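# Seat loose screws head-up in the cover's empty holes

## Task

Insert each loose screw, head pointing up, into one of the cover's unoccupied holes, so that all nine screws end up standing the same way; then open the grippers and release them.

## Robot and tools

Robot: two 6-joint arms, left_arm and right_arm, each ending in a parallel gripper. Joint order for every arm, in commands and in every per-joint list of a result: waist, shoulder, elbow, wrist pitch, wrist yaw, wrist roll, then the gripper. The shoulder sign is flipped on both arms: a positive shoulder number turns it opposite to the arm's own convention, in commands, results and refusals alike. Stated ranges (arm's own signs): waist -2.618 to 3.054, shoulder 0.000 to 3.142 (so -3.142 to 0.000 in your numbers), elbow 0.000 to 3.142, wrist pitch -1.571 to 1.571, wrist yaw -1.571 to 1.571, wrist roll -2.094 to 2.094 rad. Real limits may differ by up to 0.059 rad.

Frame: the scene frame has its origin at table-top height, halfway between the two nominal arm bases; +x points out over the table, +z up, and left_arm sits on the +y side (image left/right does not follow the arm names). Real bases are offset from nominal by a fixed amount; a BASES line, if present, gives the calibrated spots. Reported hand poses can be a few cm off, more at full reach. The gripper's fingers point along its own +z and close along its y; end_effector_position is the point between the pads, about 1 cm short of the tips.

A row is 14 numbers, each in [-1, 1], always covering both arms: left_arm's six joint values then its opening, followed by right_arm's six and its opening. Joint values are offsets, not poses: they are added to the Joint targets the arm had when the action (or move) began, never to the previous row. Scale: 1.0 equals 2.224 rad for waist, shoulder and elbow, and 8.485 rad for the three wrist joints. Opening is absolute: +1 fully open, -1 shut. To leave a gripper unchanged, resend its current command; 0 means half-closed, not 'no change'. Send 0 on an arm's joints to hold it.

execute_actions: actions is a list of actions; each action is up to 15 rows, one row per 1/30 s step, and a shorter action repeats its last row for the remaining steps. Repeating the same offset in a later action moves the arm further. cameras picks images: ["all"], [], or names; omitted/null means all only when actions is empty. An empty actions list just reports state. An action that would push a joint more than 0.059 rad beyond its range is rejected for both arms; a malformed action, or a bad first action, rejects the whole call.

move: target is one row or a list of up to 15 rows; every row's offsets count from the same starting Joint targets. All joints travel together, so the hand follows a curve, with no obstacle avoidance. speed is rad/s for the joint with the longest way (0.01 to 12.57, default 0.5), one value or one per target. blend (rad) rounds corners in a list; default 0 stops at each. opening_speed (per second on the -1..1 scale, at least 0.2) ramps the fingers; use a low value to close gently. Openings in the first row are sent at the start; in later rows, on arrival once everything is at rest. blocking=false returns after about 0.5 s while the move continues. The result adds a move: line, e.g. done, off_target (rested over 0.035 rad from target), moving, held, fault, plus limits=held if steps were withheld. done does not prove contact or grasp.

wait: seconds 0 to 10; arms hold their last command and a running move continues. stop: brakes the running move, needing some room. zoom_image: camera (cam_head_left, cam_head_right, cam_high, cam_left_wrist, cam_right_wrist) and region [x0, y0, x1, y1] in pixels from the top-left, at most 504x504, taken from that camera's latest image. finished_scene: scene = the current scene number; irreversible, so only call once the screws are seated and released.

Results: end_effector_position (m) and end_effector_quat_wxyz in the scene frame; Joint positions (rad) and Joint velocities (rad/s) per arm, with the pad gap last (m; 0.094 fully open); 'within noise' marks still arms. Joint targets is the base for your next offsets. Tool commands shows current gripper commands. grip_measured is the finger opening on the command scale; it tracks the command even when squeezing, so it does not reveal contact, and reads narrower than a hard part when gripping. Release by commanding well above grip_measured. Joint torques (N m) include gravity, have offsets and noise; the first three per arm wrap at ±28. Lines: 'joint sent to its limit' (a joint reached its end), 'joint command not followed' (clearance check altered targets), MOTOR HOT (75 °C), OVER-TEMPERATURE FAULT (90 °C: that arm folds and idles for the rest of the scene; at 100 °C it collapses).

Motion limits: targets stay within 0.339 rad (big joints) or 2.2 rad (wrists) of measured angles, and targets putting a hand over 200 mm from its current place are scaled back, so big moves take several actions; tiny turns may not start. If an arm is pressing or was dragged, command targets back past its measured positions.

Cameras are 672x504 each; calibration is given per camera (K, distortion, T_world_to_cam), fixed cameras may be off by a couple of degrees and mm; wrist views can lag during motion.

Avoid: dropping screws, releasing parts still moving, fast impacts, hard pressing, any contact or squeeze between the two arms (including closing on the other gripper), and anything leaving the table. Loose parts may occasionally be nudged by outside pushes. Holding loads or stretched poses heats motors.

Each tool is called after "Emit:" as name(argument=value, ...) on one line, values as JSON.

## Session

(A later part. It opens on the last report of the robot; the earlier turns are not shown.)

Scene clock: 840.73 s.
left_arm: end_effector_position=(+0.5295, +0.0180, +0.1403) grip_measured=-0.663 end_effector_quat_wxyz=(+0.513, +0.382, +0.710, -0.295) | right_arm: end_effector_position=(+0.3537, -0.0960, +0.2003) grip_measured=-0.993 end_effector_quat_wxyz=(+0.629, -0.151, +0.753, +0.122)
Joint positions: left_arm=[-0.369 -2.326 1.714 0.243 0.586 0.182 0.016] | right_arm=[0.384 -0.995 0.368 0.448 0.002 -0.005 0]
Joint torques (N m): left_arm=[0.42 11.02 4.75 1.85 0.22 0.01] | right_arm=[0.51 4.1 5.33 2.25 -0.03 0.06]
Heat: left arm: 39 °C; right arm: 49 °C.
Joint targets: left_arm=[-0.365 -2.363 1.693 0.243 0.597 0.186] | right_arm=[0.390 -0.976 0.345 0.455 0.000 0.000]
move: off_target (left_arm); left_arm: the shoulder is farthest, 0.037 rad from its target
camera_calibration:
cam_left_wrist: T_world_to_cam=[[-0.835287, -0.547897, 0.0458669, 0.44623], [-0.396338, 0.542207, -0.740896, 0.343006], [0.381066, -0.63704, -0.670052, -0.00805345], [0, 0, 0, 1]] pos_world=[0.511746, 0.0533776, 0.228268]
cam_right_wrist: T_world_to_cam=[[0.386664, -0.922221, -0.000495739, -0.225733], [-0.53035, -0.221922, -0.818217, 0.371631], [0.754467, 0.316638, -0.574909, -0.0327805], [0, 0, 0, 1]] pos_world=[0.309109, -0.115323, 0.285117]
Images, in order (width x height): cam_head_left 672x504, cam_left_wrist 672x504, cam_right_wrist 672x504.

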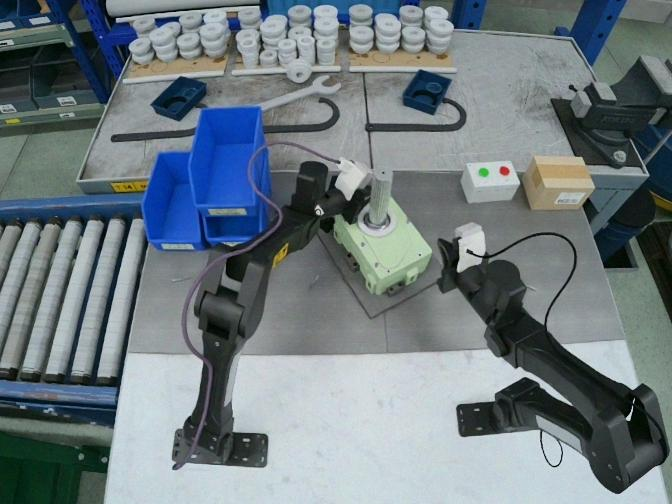

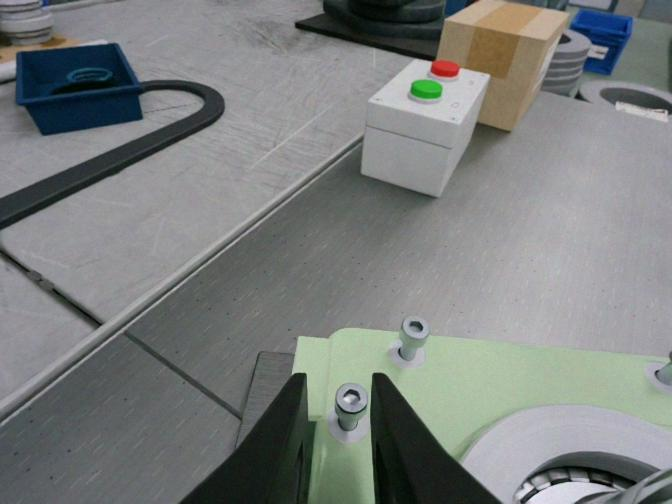

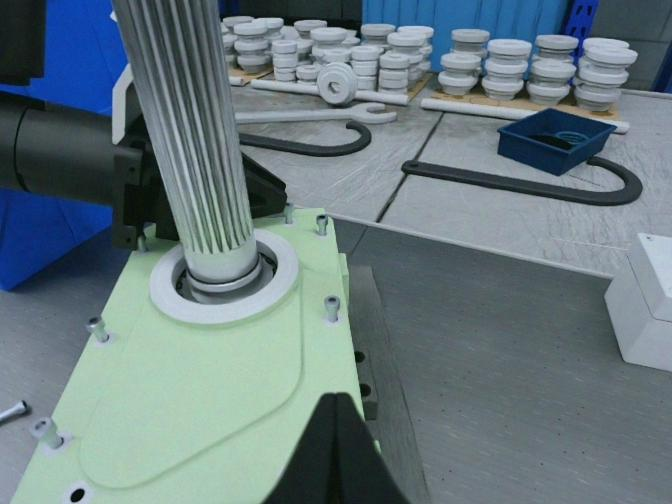

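Emit:
move(target=[[0,0.0571,0.0405,-0.0163,0,0,-0.66,0,0,0,0,0,0,-1],[0.0157,0.0571,0.0405,-0.0163,0,0,-0.66,0,0,0,0,0,0,-1],[0.0157,0.3341,-0.1632,-0.0357,0,0,-0.66,0,0,0,0,0,0,-1]], speed=[0.15,0.3,0.6], blend=[0.02,0.02,0], cameras=["cam_left_wrist","cam_right_wrist"])

Emit:
move(target=[[0,0,0,-0.1439,-0.0704,-0.0131,-0.66,0,0,0,0,0,0,-1],[-0.0517,-0.2537,0.257,-0.1448,-0.0704,-0.0131,0.0,0,0,0,0,0,0,-1]], speed=[0.8,0.6], blend=[0.05,0], cameras=["cam_left_wrist","cam_right_wrist"])

Scene clock: 884.93 s.
left_arm: end_effector_position=(+0.4086, +0.0911, +0.2968) grip_measured=-0.663 end_effector_quat_wxyz=(+0.532, +0.370, +0.707, -0.284) | right_arm: end_effector_position=(+0.3537, -0.0960, +0.2003) grip_measured=-0.993 end_effector_quat_wxyz=(+0.629, -0.151, +0.753, +0.122)
Joint positions: left_arm=[-0.327 -1.64 1.346 -0.04 0.591 0.182 0.016] | right_arm=[0.384 -0.995 0.368 0.448 0.002 -0.005 0]
Joint torques (N m): left_arm=[-0.21 10.48 5.26 1.65 0.16 0] | right_arm=[0.5 4.11 5.33 2.25 -0.03 0.06]
Heat: left arm: 39 °C; right arm: 49 °C.
Joint targets: left_arm=[-0.330 -1.620 1.330 -0.060 0.597 0.186] | right_arm=[0.390 -0.976 0.345 0.455 0.000 0.000]
move: done; blend cut to 0.0175 rad at target 1, 0.0175 rad at target 2
camera_calibration:
cam_left_wrist: T_world_to_cam=[[-0.814787, -0.579096, 0.0277684, 0.377995], [-0.392904, 0.516327, -0.760943, 0.378249], [0.426321, -0.630916, -0.648225, 0.163931], [0, 0, 0, 1]] pos_world=[0.386714, 0.127022, 0.383593]
cam_right_wrist: T_world_to_cam=[[0.386664, -0.922221, -0.000495739, -0.225733], [-0.53035, -0.221922, -0.818217, 0.371631], [0.754467, 0.316638, -0.574909, -0.0327805], [0, 0, 0, 1]] pos_world=[0.309109, -0.115323, 0.285117]
Images, in order (width x height): cam_left_wrist 672x504, cam_right_wrist 672x504.

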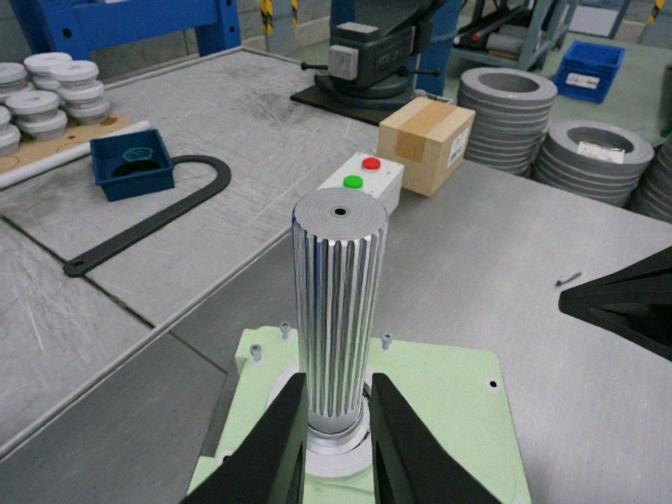

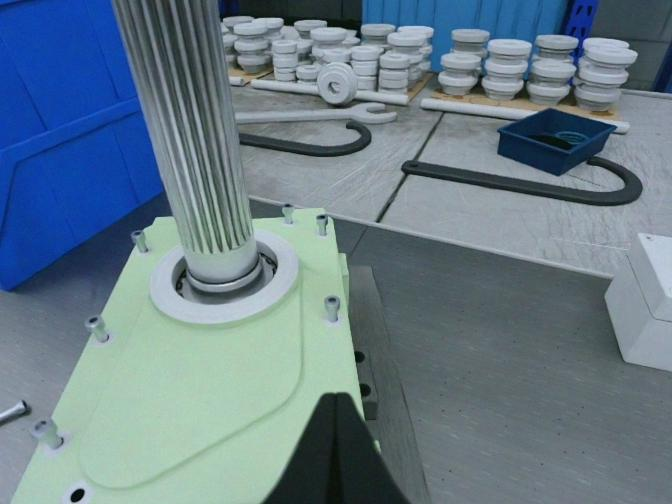

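Scene clock: 888.57 s.
left_arm: end_effector_position=(+0.3523, +0.1645, +0.0784) grip_measured=-0.003 end_effector_quat_wxyz=(+0.004, +0.274, +0.962, -0.004) | right_arm: end_effector_position=(+0.3537, -0.0960, +0.2003) grip_measured=-0.993 end_effector_quat_wxyz=(+0.629, -0.151, +0.753, +0.122)
Joint positions: left_arm=[-0.443 -2.16 1.875 -1.276 0.007 0.085 0.047] | right_arm=[0.384 -0.995 0.368 0.448 0.002 -0.005 0]
Joint torques (N m): left_arm=[-0.16 9.7 7.43 0.39 -0.06 -0.12] | right_arm=[0.51 4.11 5.33 2.25 -0.03 0.06]
Heat: left arm: 38 °C; right arm: 50 °C.
Joint targets: left_arm=[-0.445 -2.184 1.902 -1.289 0.000 0.075] | right_arm=[0.390 -0.976 0.345 0.455 0.000 0.000]
move: done
camera_calibration:
cam_left_wrist: T_world_to_cam=[[-0.507989, -0.86135, -0.00477997, 0.321552], [-0.787816, 0.462363, 0.406899, 0.208438], [-0.348272, 0.210466, -0.913461, 0.247937], [0, 0, 0, 1]] pos_world=[0.413905, 0.128413, 0.143205]
cam_right_wrist: T_world_to_cam=[[0.386664, -0.922221, -0.000495739, -0.225733], [-0.53035, -0.221922, -0.818217, 0.371631], [0.754467, 0.316638, -0.574909, -0.0327805], [0, 0, 0, 1]] pos_world=[0.309109, -0.115323, 0.285117]
Images, in order (width x height): cam_left_wrist 672x504, cam_right_wrist 672x504.

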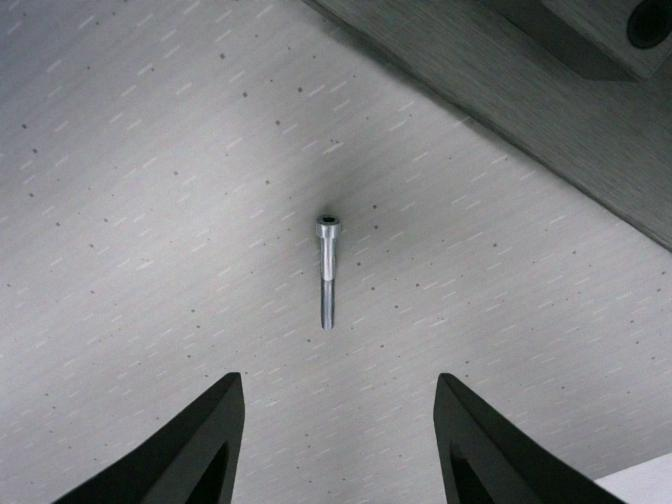

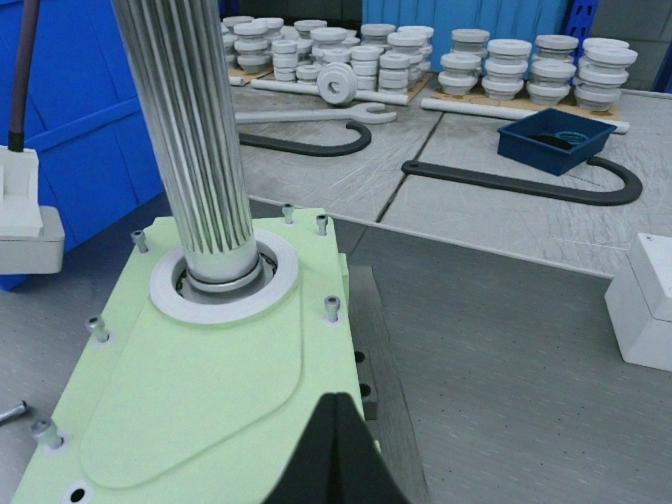

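Emit:
move(target=[0.0063,-0.0432,-0.0315,0.0166,0,0,0.0,0,0,0,0,0,0,-1], speed=0.2, cameras=["cam_left_wrist","cam_right_wrist"])

Scene clock: 904.33 s.
left_arm: end_effector_position=(+0.3644, +0.1616, +0.0321) grip_measured=-0.003 end_effector_quat_wxyz=(-0.004, +0.271, +0.963, -0.003) | right_arm: end_effector_position=(+0.3537, -0.0960, +0.2003) grip_measured=-0.993 end_effector_quat_wxyz=(+0.629, -0.151, +0.753, +0.122)
Joint positions: left_arm=[-0.436 -2.254 1.843 -1.167 0.007 0.085 0.047] | right_arm=[0.384 -0.995 0.368 0.448 0.002 -0.005 0]
Joint torques (N m): left_arm=[0.29 10.22 4.45 0.63 -0.09 -0.1] | right_arm=[0.5 4.1 5.33 2.24 -0.04 0.06]
Heat: left arm: 36 °C; right arm: 50 °C.
Joint targets: left_arm=[-0.431 -2.280 1.832 -1.148 0.000 0.075] | right_arm=[0.390 -0.976 0.345 0.455 0.000 0.000]
move: done
camera_calibration:
cam_left_wrist: T_world_to_cam=[[-0.502193, -0.864748, -0.00372159, 0.323453], [-0.784579, 0.453818, 0.422475, 0.237987], [-0.363646, 0.215084, -0.906367, 0.215175], [0, 0, 0, 1]] pos_world=[0.427403, 0.125422, 0.0956871]
cam_right_wrist: T_world_to_cam=[[0.386664, -0.922221, -0.000495739, -0.225733], [-0.53035, -0.221922, -0.818217, 0.371631], [0.754467, 0.316638, -0.574909, -0.0327805], [0, 0, 0, 1]] pos_world=[0.309109, -0.115323, 0.285117]
Images, in order (width x height): cam_left_wrist 672x504, cam_right_wrist 672x504.

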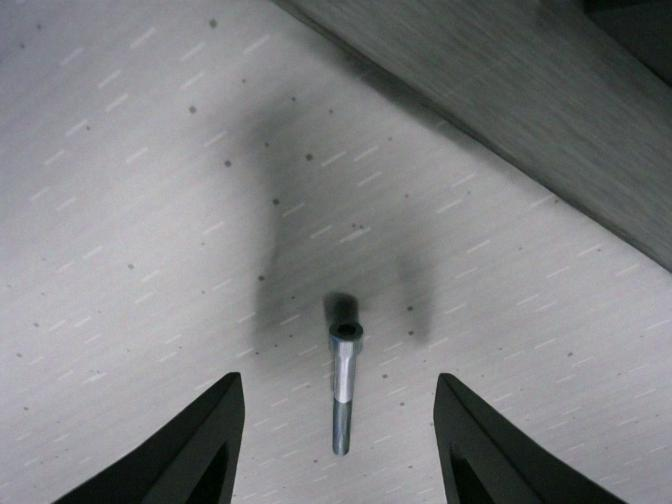

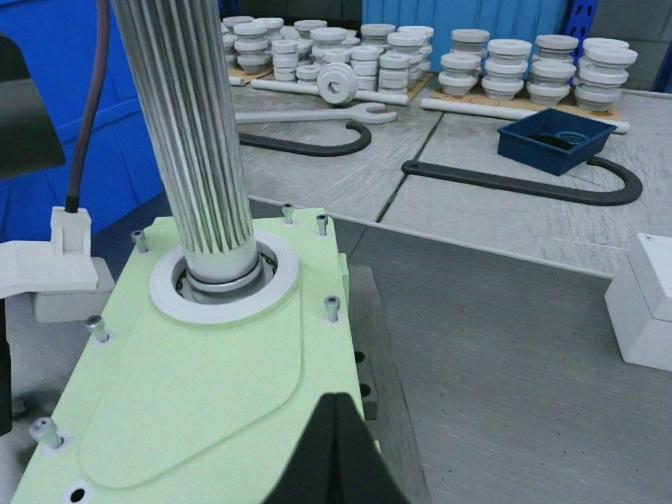

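Emit:
move(target=[[0,-0.0096,0,0.0038,0,0,0.0,0,0,0,0,0,0,-1],[0,-0.0096,0,0.0038,0,0,-1,0,0,0,0,0,0,-1]], speed=0.1, opening_speed=0.5, cameras=["cam_left_wrist"])

Emit:
zoom_image(camera="cam_left_wrist", region=[270, 320, 410, 504])

Scene clock: 918.93 s.
left_arm: end_effector_position=(+0.3695, +0.1593, +0.0250) grip_measured=-0.887 end_effector_quat_wxyz=(+0.001, +0.271, +0.963, -0.003) | right_arm: end_effector_position=(+0.3537, -0.0960, +0.2003) grip_measured=-0.993 end_effector_quat_wxyz=(+0.629, -0.151, +0.753, +0.122)
Joint positions: left_arm=[-0.436 -2.271 1.843 -1.139 0.006 0.085 0.005] | right_arm=[0.384 -0.995 0.368 0.448 0.002 -0.005 0]
Joint torques (N m): left_arm=[0.42 10.14 4.51 0.71 -0.07 -0.11] | right_arm=[0.51 4.11 5.31 2.25 -0.03 0.06]
Heat: left arm: 36 °C; right arm: 50 °C.
Joint targets: left_arm=[-0.431 -2.301 1.832 -1.116 0.000 0.075] | right_arm=[0.390 -0.976 0.345 0.455 0.000 0.000]
move: done
camera_calibration:
cam_left_wrist: T_world_to_cam=[[-0.501768, -0.864986, -0.00517889, 0.32375], [-0.789179, 0.455326, 0.412158, 0.247735], [-0.354153, 0.210895, -0.911098, 0.208242], [0, 0, 0, 1]] pos_world=[0.431704, 0.123322, 0.0892993]
Images, in order (width x height): cam_left_wrist 672x504.

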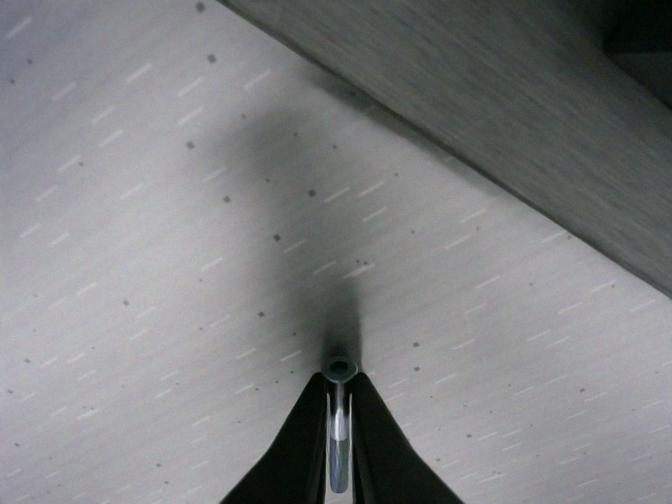

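Scaled by 2.739 from the camera's 672x504 image, which has a finer 960x720 frame.

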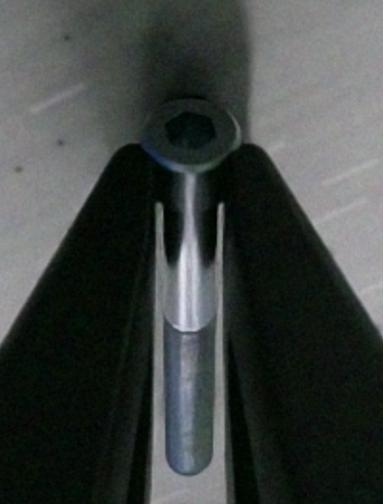

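Emit:
move(target=[[0,0.3062,-0.2257,-0.0194,0,0,-1,0,0.1583,-0.0387,-0.0312,0,0,-1],[0.0769,0.3062,-0.2257,0.1657,0.0684,-0.0088,-1,0.1745,0.1583,-0.0387,-0.0312,0,0,-1],[0.0769,0.0818,-0.2821,0.2396,0.0684,-0.0088,-1,0.1745,0.1583,-0.0387,-0.0312,0,0,-1],[0.0625,0.0818,-0.2821,0.2396,0.0684,-0.0088,-1,0.1745,0.1583,-0.0387,-0.0312,0,0,-1]], speed=[0.4,0.9,0.6,0.3], blend=[0.03,0.05,0.02,0], cameras=["all"])

Emit:
zoom_image(camera="cam_left_wrist", region=[270, 340, 410, 504])

Emit:
zoom_image(camera="cam_right_wrist", region=[400, 80, 560, 260])

Emit:
zoom_image(camera="cam_head_left", region=[320, 170, 400, 250])

Emit:
zoom_image(camera="cam_head_right", region=[310, 170, 390, 250])

Scene clock: 955.20 s.
left_arm: end_effector_position=(+0.4923, +0.0840, +0.1971) grip_measured=-0.888 end_effector_quat_wxyz=(+0.643, +0.309, +0.631, -0.303) | right_arm: end_effector_position=(+0.2424, -0.0177, +0.2105) grip_measured=-0.993 end_effector_quat_wxyz=(+0.605, -0.289, +0.700, +0.246)
Joint positions: left_arm=[-0.292 -2.101 1.212 0.903 0.576 0.007 0.005] | right_arm=[0.772 -0.636 0.283 0.206 0.003 -0.005 0]
Joint torques (N m): left_arm=[-0.21 10.11 5.04 2.02 0.02 -0.07] | right_arm=[0.54 1.31 5.53 1.99 -0.04 0.06]
Heat: left arm: 36 °C; right arm: 50 °C.
Joint targets: left_arm=[-0.292 -2.120 1.204 0.917 0.580 0.000] | right_arm=[0.778 -0.623 0.259 0.190 0.000 0.000]
move: done; blend cut to 0.016 rad at target 3
camera_calibration:
cam_left_wrist: T_world_to_cam=[[-0.773781, -0.633402, 0.00807421, 0.43309], [-0.262561, 0.3091, -0.914067, 0.322364], [0.576476, -0.709408, -0.405483, -0.0559593], [0, 0, 0, 1]] pos_world=[0.452016, 0.134979, 0.268475]
cam_right_wrist: T_world_to_cam=[[0.706198, -0.708014, -0.000671846, -0.184061], [-0.388704, -0.386914, -0.836186, 0.304796], [0.591772, 0.590774, -0.548446, 0.0709923], [0, 0, 0, 1]] pos_world=[0.206447, -0.0543283, 0.293678]

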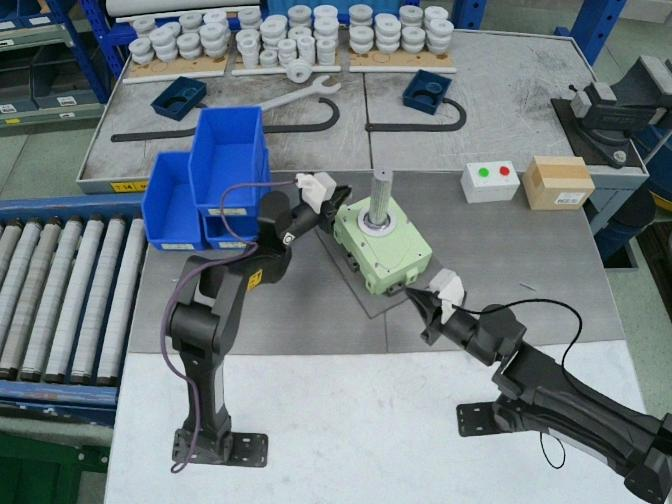

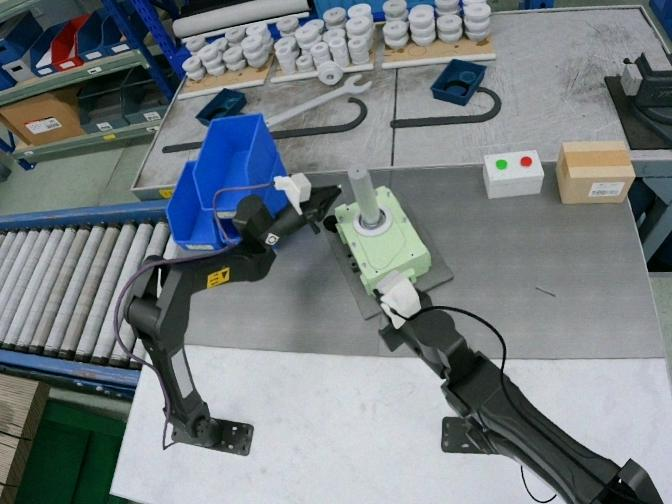

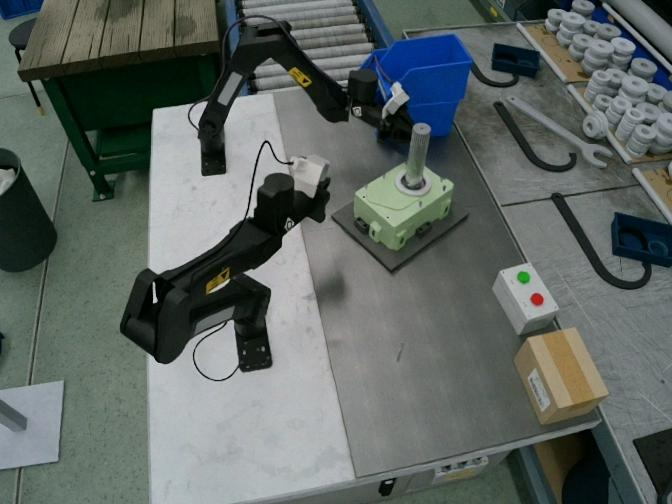

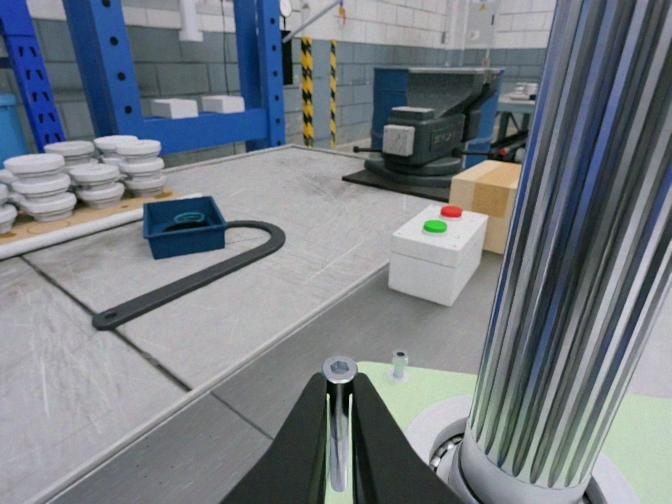

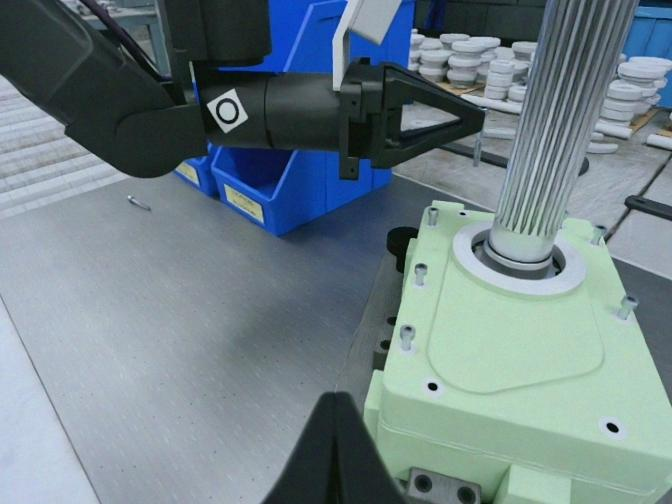

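Scaled by 3.073 from the camera's 672x504 image, which has a finer 960x720 frame.

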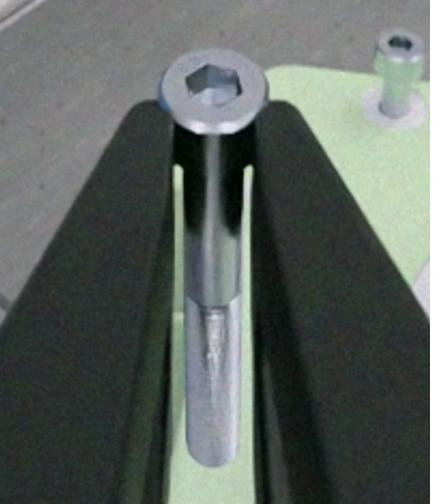

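Scaled by 2.800 from the camera's 672x504 image, which has a finer 960x720 frame.

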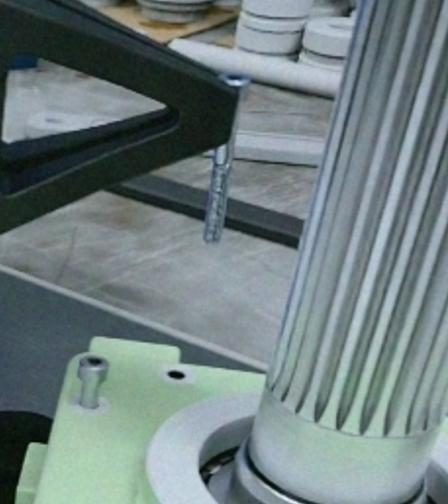

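Scaled by 6.300 from the camera's 672x504 image, which has a finer 960x720 frame.

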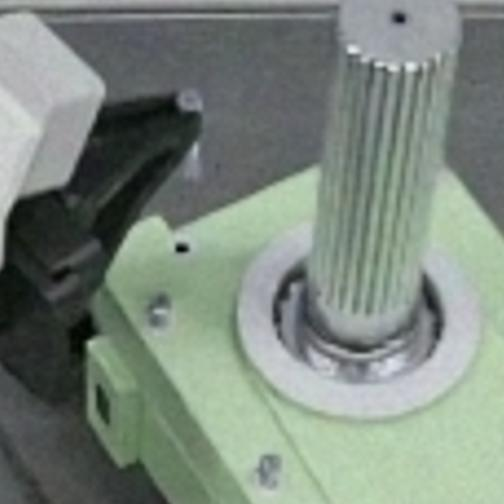

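Scaled by 6.300 from the camera's 672x504 image, which has a finer 960x720 frame.

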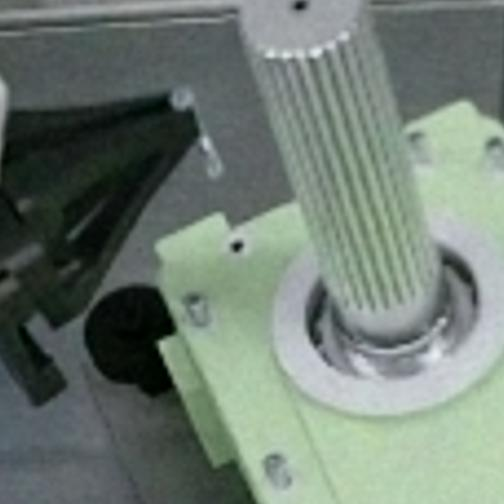

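Emit:
execute_actions(actions=[])

Emit:
zoom_image(camera="cam_left_wrist", region=[240, 354, 390, 504])

Emit:
zoom_image(camera="cam_right_wrist", region=[388, 139, 538, 289])

Scene clock: 1009.50 s.
left_arm: end_effector_position=(+0.4923, +0.0840, +0.1973) grip_measured=-0.888 end_effector_quat_wxyz=(+0.644, +0.309, +0.631, -0.303) | right_arm: end_effector_position=(+0.2424, -0.0177, +0.2105) grip_measured=-0.993 end_effector_quat_wxyz=(+0.605, -0.289, +0.700, +0.246)
Joint positions: left_arm=[-0.292 -2.101 1.212 0.904 0.576 0.007 0.005] | right_arm=[0.772 -0.636 0.283 0.206 0.003 -0.005 0]
Joint velocities: within noise
Joint torques (N m): left_arm=[-0.12 10.11 5.08 2.02 0.03 -0.12] | right_arm=[0.55 1.29 5.53 2 -0.04 0.05]
Heat: left arm: 36 °C; right arm: 48 °C.
Joint targets: left_arm=[-0.292 -2.120 1.204 0.917 0.580 0.000] | right_arm=[0.778 -0.623 0.259 0.190 0.000 0.000]
Tool commands: left_gripper/opening=-1.0 right_gripper/opening=-1.0
camera_calibration:
cam_left_wrist: T_world_to_cam=[[-0.773791, -0.633397, 0.00743521, 0.433263], [-0.261521, 0.308753, -0.914483, 0.322236], [0.576935, -0.709563, -0.404557, -0.0563125], [0, 0, 0, 1]] pos_world=[0.452015, 0.134979, 0.268676]
cam_right_wrist: T_world_to_cam=[[0.706198, -0.708014, -0.000671846, -0.184061], [-0.388704, -0.386914, -0.836186, 0.304796], [0.591772, 0.590774, -0.548446, 0.0709923], [0, 0, 0, 1]] pos_world=[0.206447, -0.0543283, 0.293678]

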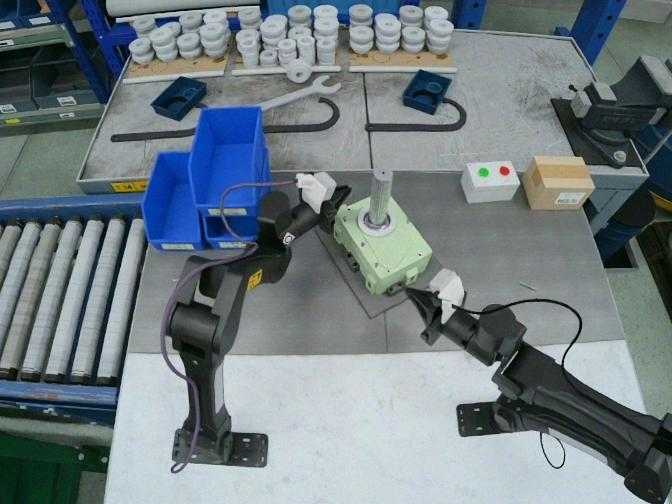

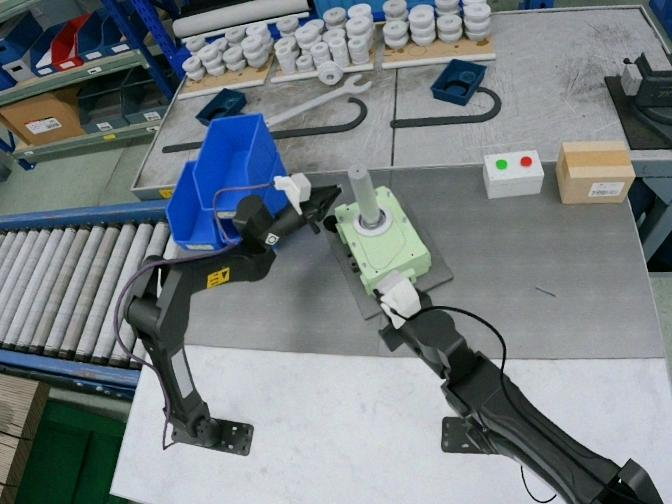

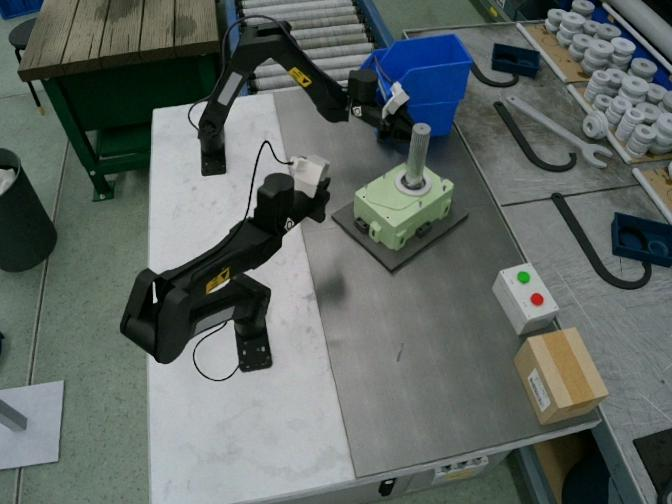

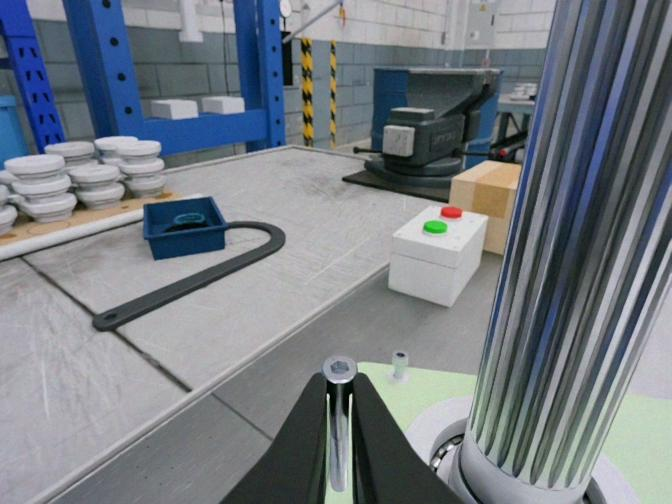

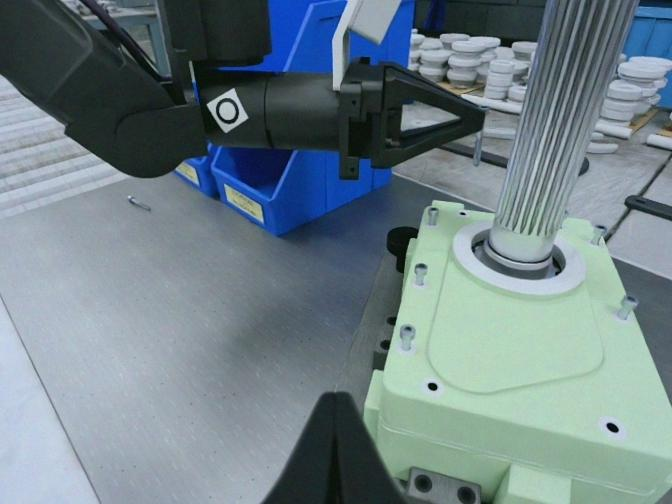

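Scaled by 3.360 from the camera's 672x504 image, which has a finer 960x720 frame.

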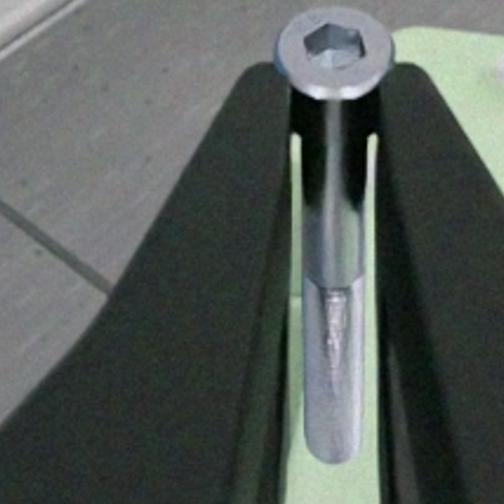

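Scaled by 3.360 from the camera's 672x504 image, which has a finer 960x720 frame.

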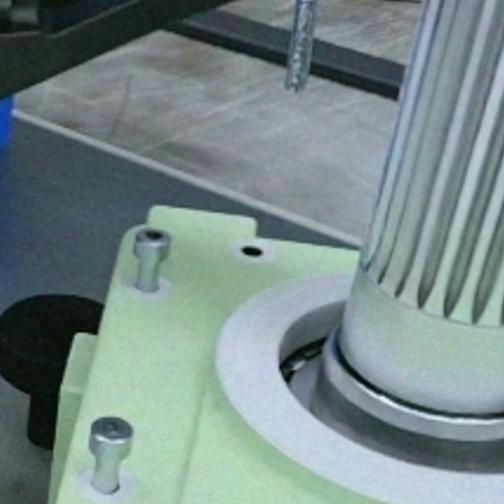

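Emit:
move(target=[0.0016,-0.01888,-0.0057,0.00236,0,0,-1,0,0,0,0,0,0,-1], speed=0.08, cameras=["cam_left_wrist","cam_right_wrist"])

Emit:
zoom_image(camera="cam_left_wrist", region=[240, 354, 390, 504])

Emit:
zoom_image(camera="cam_right_wrist", region=[413, 139, 513, 239])

Scene clock: 1035.70 s.
left_arm: end_effector_position=(+0.4934, +0.0837, +0.1808) grip_measured=-0.888 end_effector_quat_wxyz=(+0.637, +0.308, +0.638, -0.304) | right_arm: end_effector_position=(+0.2424, -0.0177, +0.2105) grip_measured=-0.993 end_effector_quat_wxyz=(+0.605, -0.289, +0.700, +0.246)
Joint positions: left_arm=[-0.292 -2.133 1.205 0.923 0.576 0.007 0.005] | right_arm=[0.772 -0.636 0.283 0.206 0.003 -0.005 0]
Joint torques (N m): left_arm=[0.16 9.51 4.41 1.99 0.03 -0.09] | right_arm=[0.55 1.31 5.52 1.99 -0.04 0.05]
Heat: left arm: 37 °C; right arm: 48 °C.
Joint targets: left_arm=[-0.288 -2.161 1.192 0.937 0.580 0.000] | right_arm=[0.778 -0.623 0.259 0.190 0.000 0.000]
move: done
camera_calibration:
cam_left_wrist: T_world_to_cam=[[-0.77356, -0.633465, 0.0181119, 0.431938], [-0.27872, 0.314415, -0.907446, 0.314299], [0.569141, -0.707012, -0.419777, -0.0574589], [0, 0, 0, 1]] pos_world=[0.454434, 0.134173, 0.253266]
cam_right_wrist: T_world_to_cam=[[0.706198, -0.708014, -0.000671846, -0.184061], [-0.388704, -0.386914, -0.836186, 0.304796], [0.591772, 0.590774, -0.548446, 0.0709923], [0, 0, 0, 1]] pos_world=[0.206447, -0.0543283, 0.293678]
Images, in order (width x height): cam_left_wrist 672x504, cam_right_wrist 672x504.

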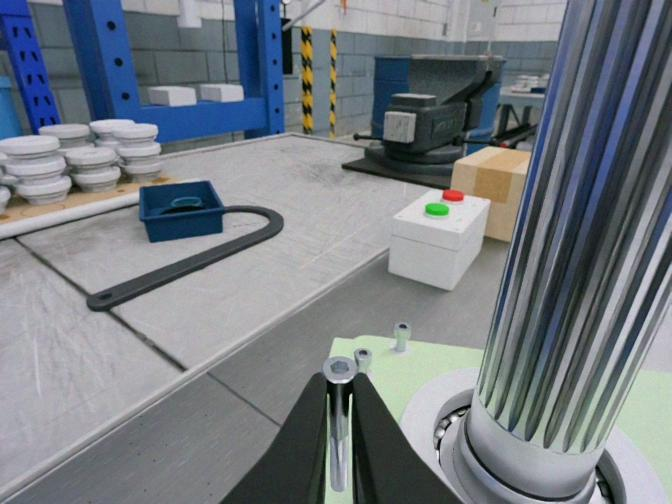

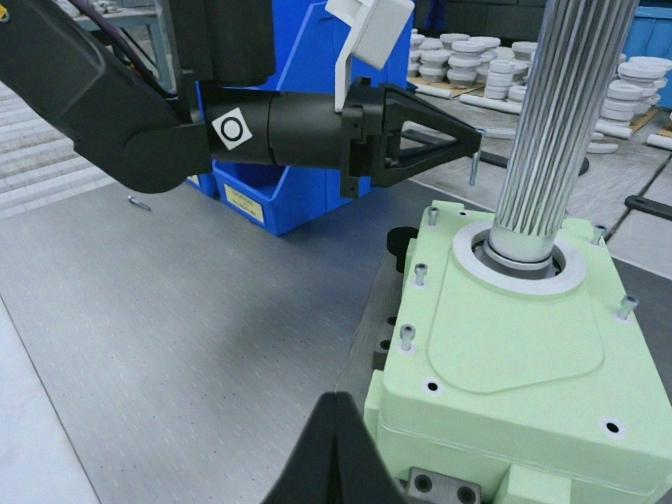

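Scaled by 3.360 from the camera's 672x504 image, which has a finer 960x720 frame.

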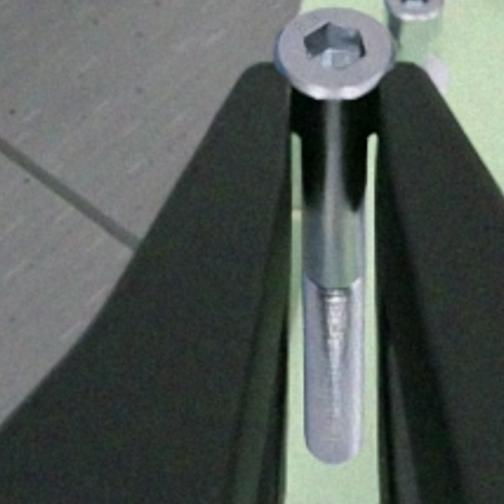

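Scaled by 5.040 from the camera's 672x504 image, which has a finer 960x720 frame.

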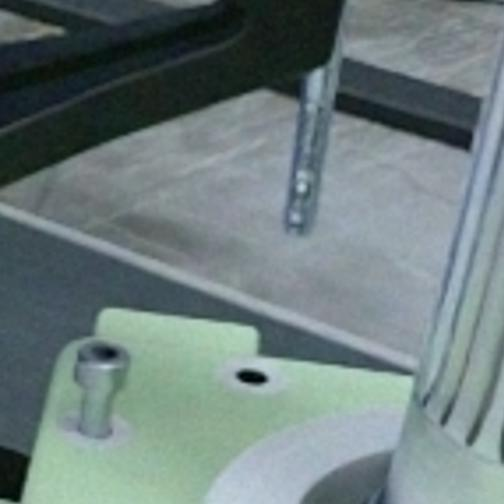

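Emit:
move(target=[0.0014,-0.01421,-0.0093,0.00499,0,0,-1,0,0,0,0,0,0,-1], speed=0.08, cameras=["cam_left_wrist","cam_right_wrist"])

Emit:
zoom_image(camera="cam_left_wrist", region=[290, 404, 390, 504])

Emit:
zoom_image(camera="cam_right_wrist", region=[413, 139, 513, 239])

Scene clock: 1061.23 s.
left_arm: end_effector_position=(+0.4918, +0.0842, +0.1648) grip_measured=-0.888 end_effector_quat_wxyz=(+0.634, +0.308, +0.641, -0.304) | right_arm: end_effector_position=(+0.2424, -0.0177, +0.2105) grip_measured=-0.993 end_effector_quat_wxyz=(+0.605, -0.289, +0.700, +0.246)
Joint positions: left_arm=[-0.292 -2.164 1.184 0.966 0.576 0.007 0.005] | right_arm=[0.772 -0.636 0.283 0.206 0.003 -0.005 0]
Joint torques (N m): left_arm=[0.47 9.32 4.31 2 0.07 -0.05] | right_arm=[0.55 1.29 5.55 1.99 -0.04 0.05]
Heat: left arm: 38 °C; right arm: 48 °C.
Joint targets: left_arm=[-0.285 -2.193 1.171 0.980 0.580 0.000] | right_arm=[0.778 -0.623 0.259 0.191 0.000 0.000]
move: done
camera_calibration:
cam_left_wrist: T_world_to_cam=[[-0.773362, -0.633556, 0.0227562, 0.430461], [-0.286252, 0.316941, -0.904217, 0.302078], [0.56566, -0.705801, -0.426467, -0.0602292], [0, 0, 0, 1]] pos_world=[0.453442, 0.134471, 0.237662]
cam_right_wrist: T_world_to_cam=[[0.706198, -0.708014, -0.000671846, -0.184061], [-0.388704, -0.386914, -0.836186, 0.304796], [0.591772, 0.590774, -0.548446, 0.0709923], [0, 0, 0, 1]] pos_world=[0.206447, -0.0543283, 0.293678]
Images, in order (width x height): cam_left_wrist 672x504, cam_right_wrist 672x504.

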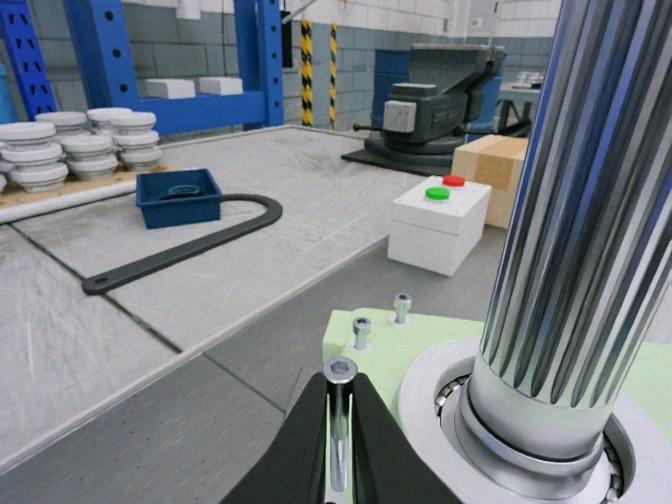

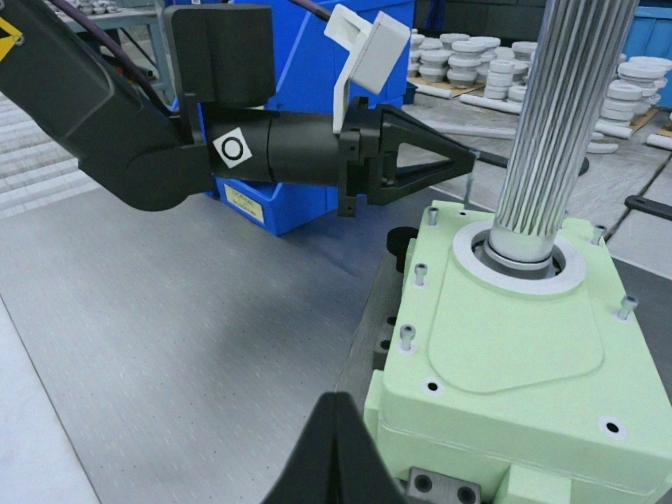

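Scaled by 5.040 from the camera's 672x504 image, which has a finer 960x720 frame.

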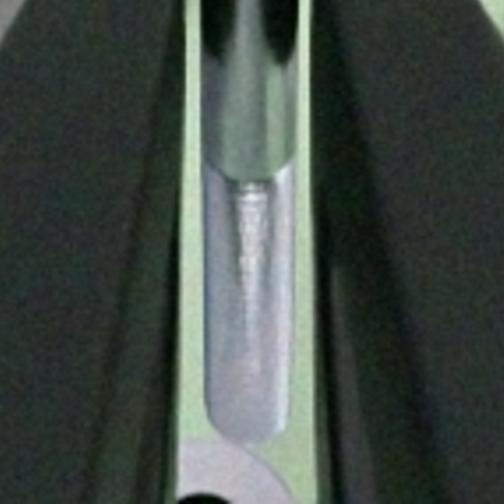

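Scaled by 5.040 from the camera's 672x504 image, which has a finer 960x720 frame.

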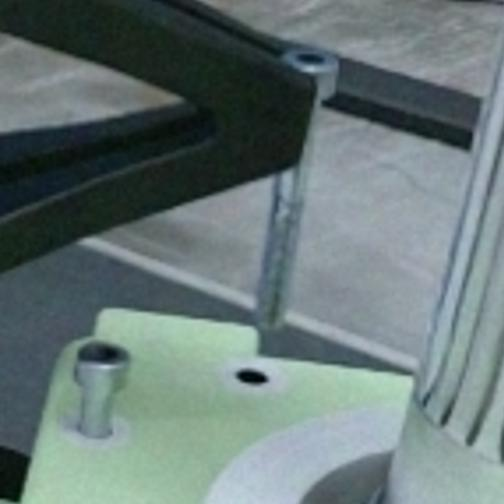

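Emit:
move(target=[0.0029,-0.00423,-0.0019,0.00164,0,0,-1,0,0,0,0,0,0,-1], speed=0.08, cameras=["cam_left_wrist","cam_right_wrist"])

Emit:
zoom_image(camera="cam_left_wrist", region=[290, 404, 390, 504])

Emit:
zoom_image(camera="cam_right_wrist", region=[413, 139, 513, 239])

Scene clock: 1090.10 s.
left_arm: end_effector_position=(+0.4942, +0.0878, +0.1630) grip_measured=-0.888 end_effector_quat_wxyz=(+0.637, +0.306, +0.640, -0.302) | right_arm: end_effector_position=(+0.2424, -0.0177, +0.2105) grip_measured=-0.993 end_effector_quat_wxyz=(+0.605, -0.289, +0.700, +0.246)
Joint positions: left_arm=[-0.284 -2.172 1.184 0.98 0.576 0.007 0.005] | right_arm=[0.772 -0.636 0.283 0.206 0.003 -0.005 0]
Joint torques (N m): left_arm=[0.46 9.31 3.9 1.98 0.04 -0.12] | right_arm=[0.54 1.31 5.55 2 -0.04 0.06]
Heat: left arm: 39 °C; right arm: 48 °C.
Joint targets: left_arm=[-0.279 -2.202 1.166 0.994 0.580 0.000] | right_arm=[0.778 -0.623 0.259 0.191 0.000 0.000]
move: done
camera_calibration:
cam_left_wrist: T_world_to_cam=[[-0.76889, -0.639071, 0.0199243, 0.433354], [-0.283927, 0.31335, -0.906199, 0.29943], [0.572882, -0.702424, -0.422381, -0.0642646], [0, 0, 0, 1]] pos_world=[0.455034, 0.137977, 0.235565]
cam_right_wrist: T_world_to_cam=[[0.706198, -0.708014, -0.000671846, -0.184061], [-0.388704, -0.386914, -0.836186, 0.304796], [0.591772, 0.590774, -0.548446, 0.0709923], [0, 0, 0, 1]] pos_world=[0.206447, -0.0543283, 0.293678]
Images, in order (width x height): cam_left_wrist 672x504, cam_right_wrist 672x504.

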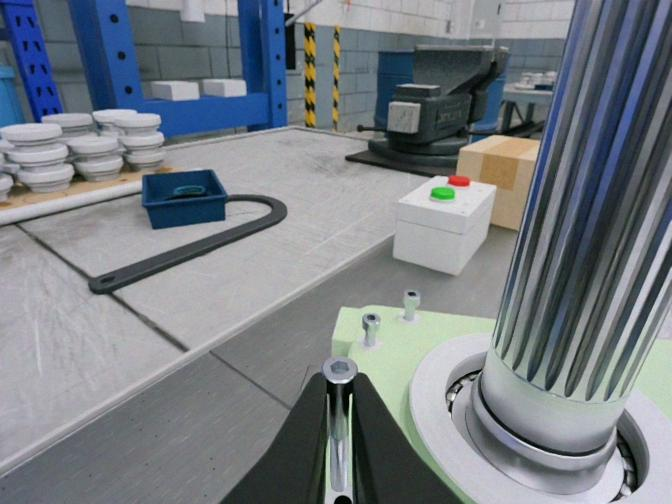

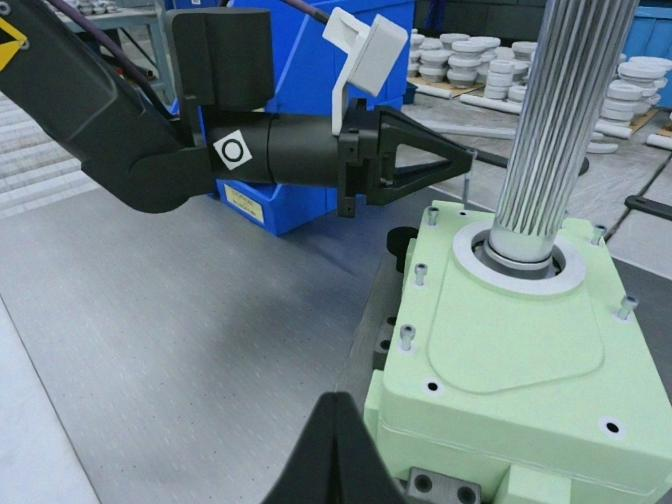

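Scaled by 5.040 from the camera's 672x504 image, which has a finer 960x720 frame.

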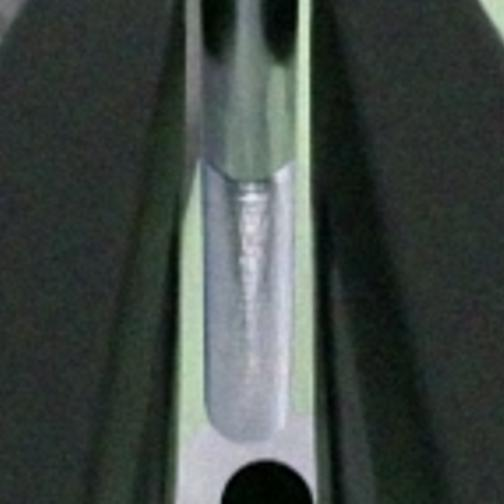

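Scaled by 5.040 from the camera's 672x504 image, which has a finer 960x720 frame.

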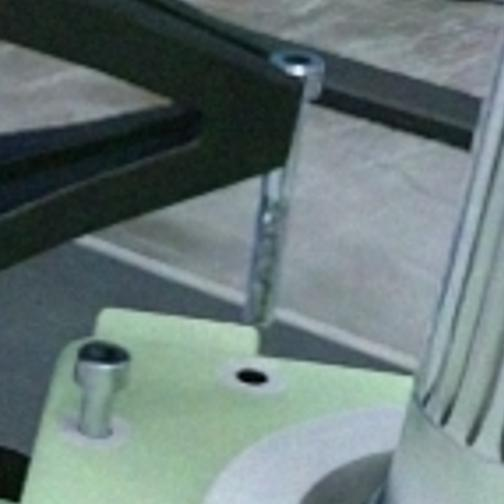

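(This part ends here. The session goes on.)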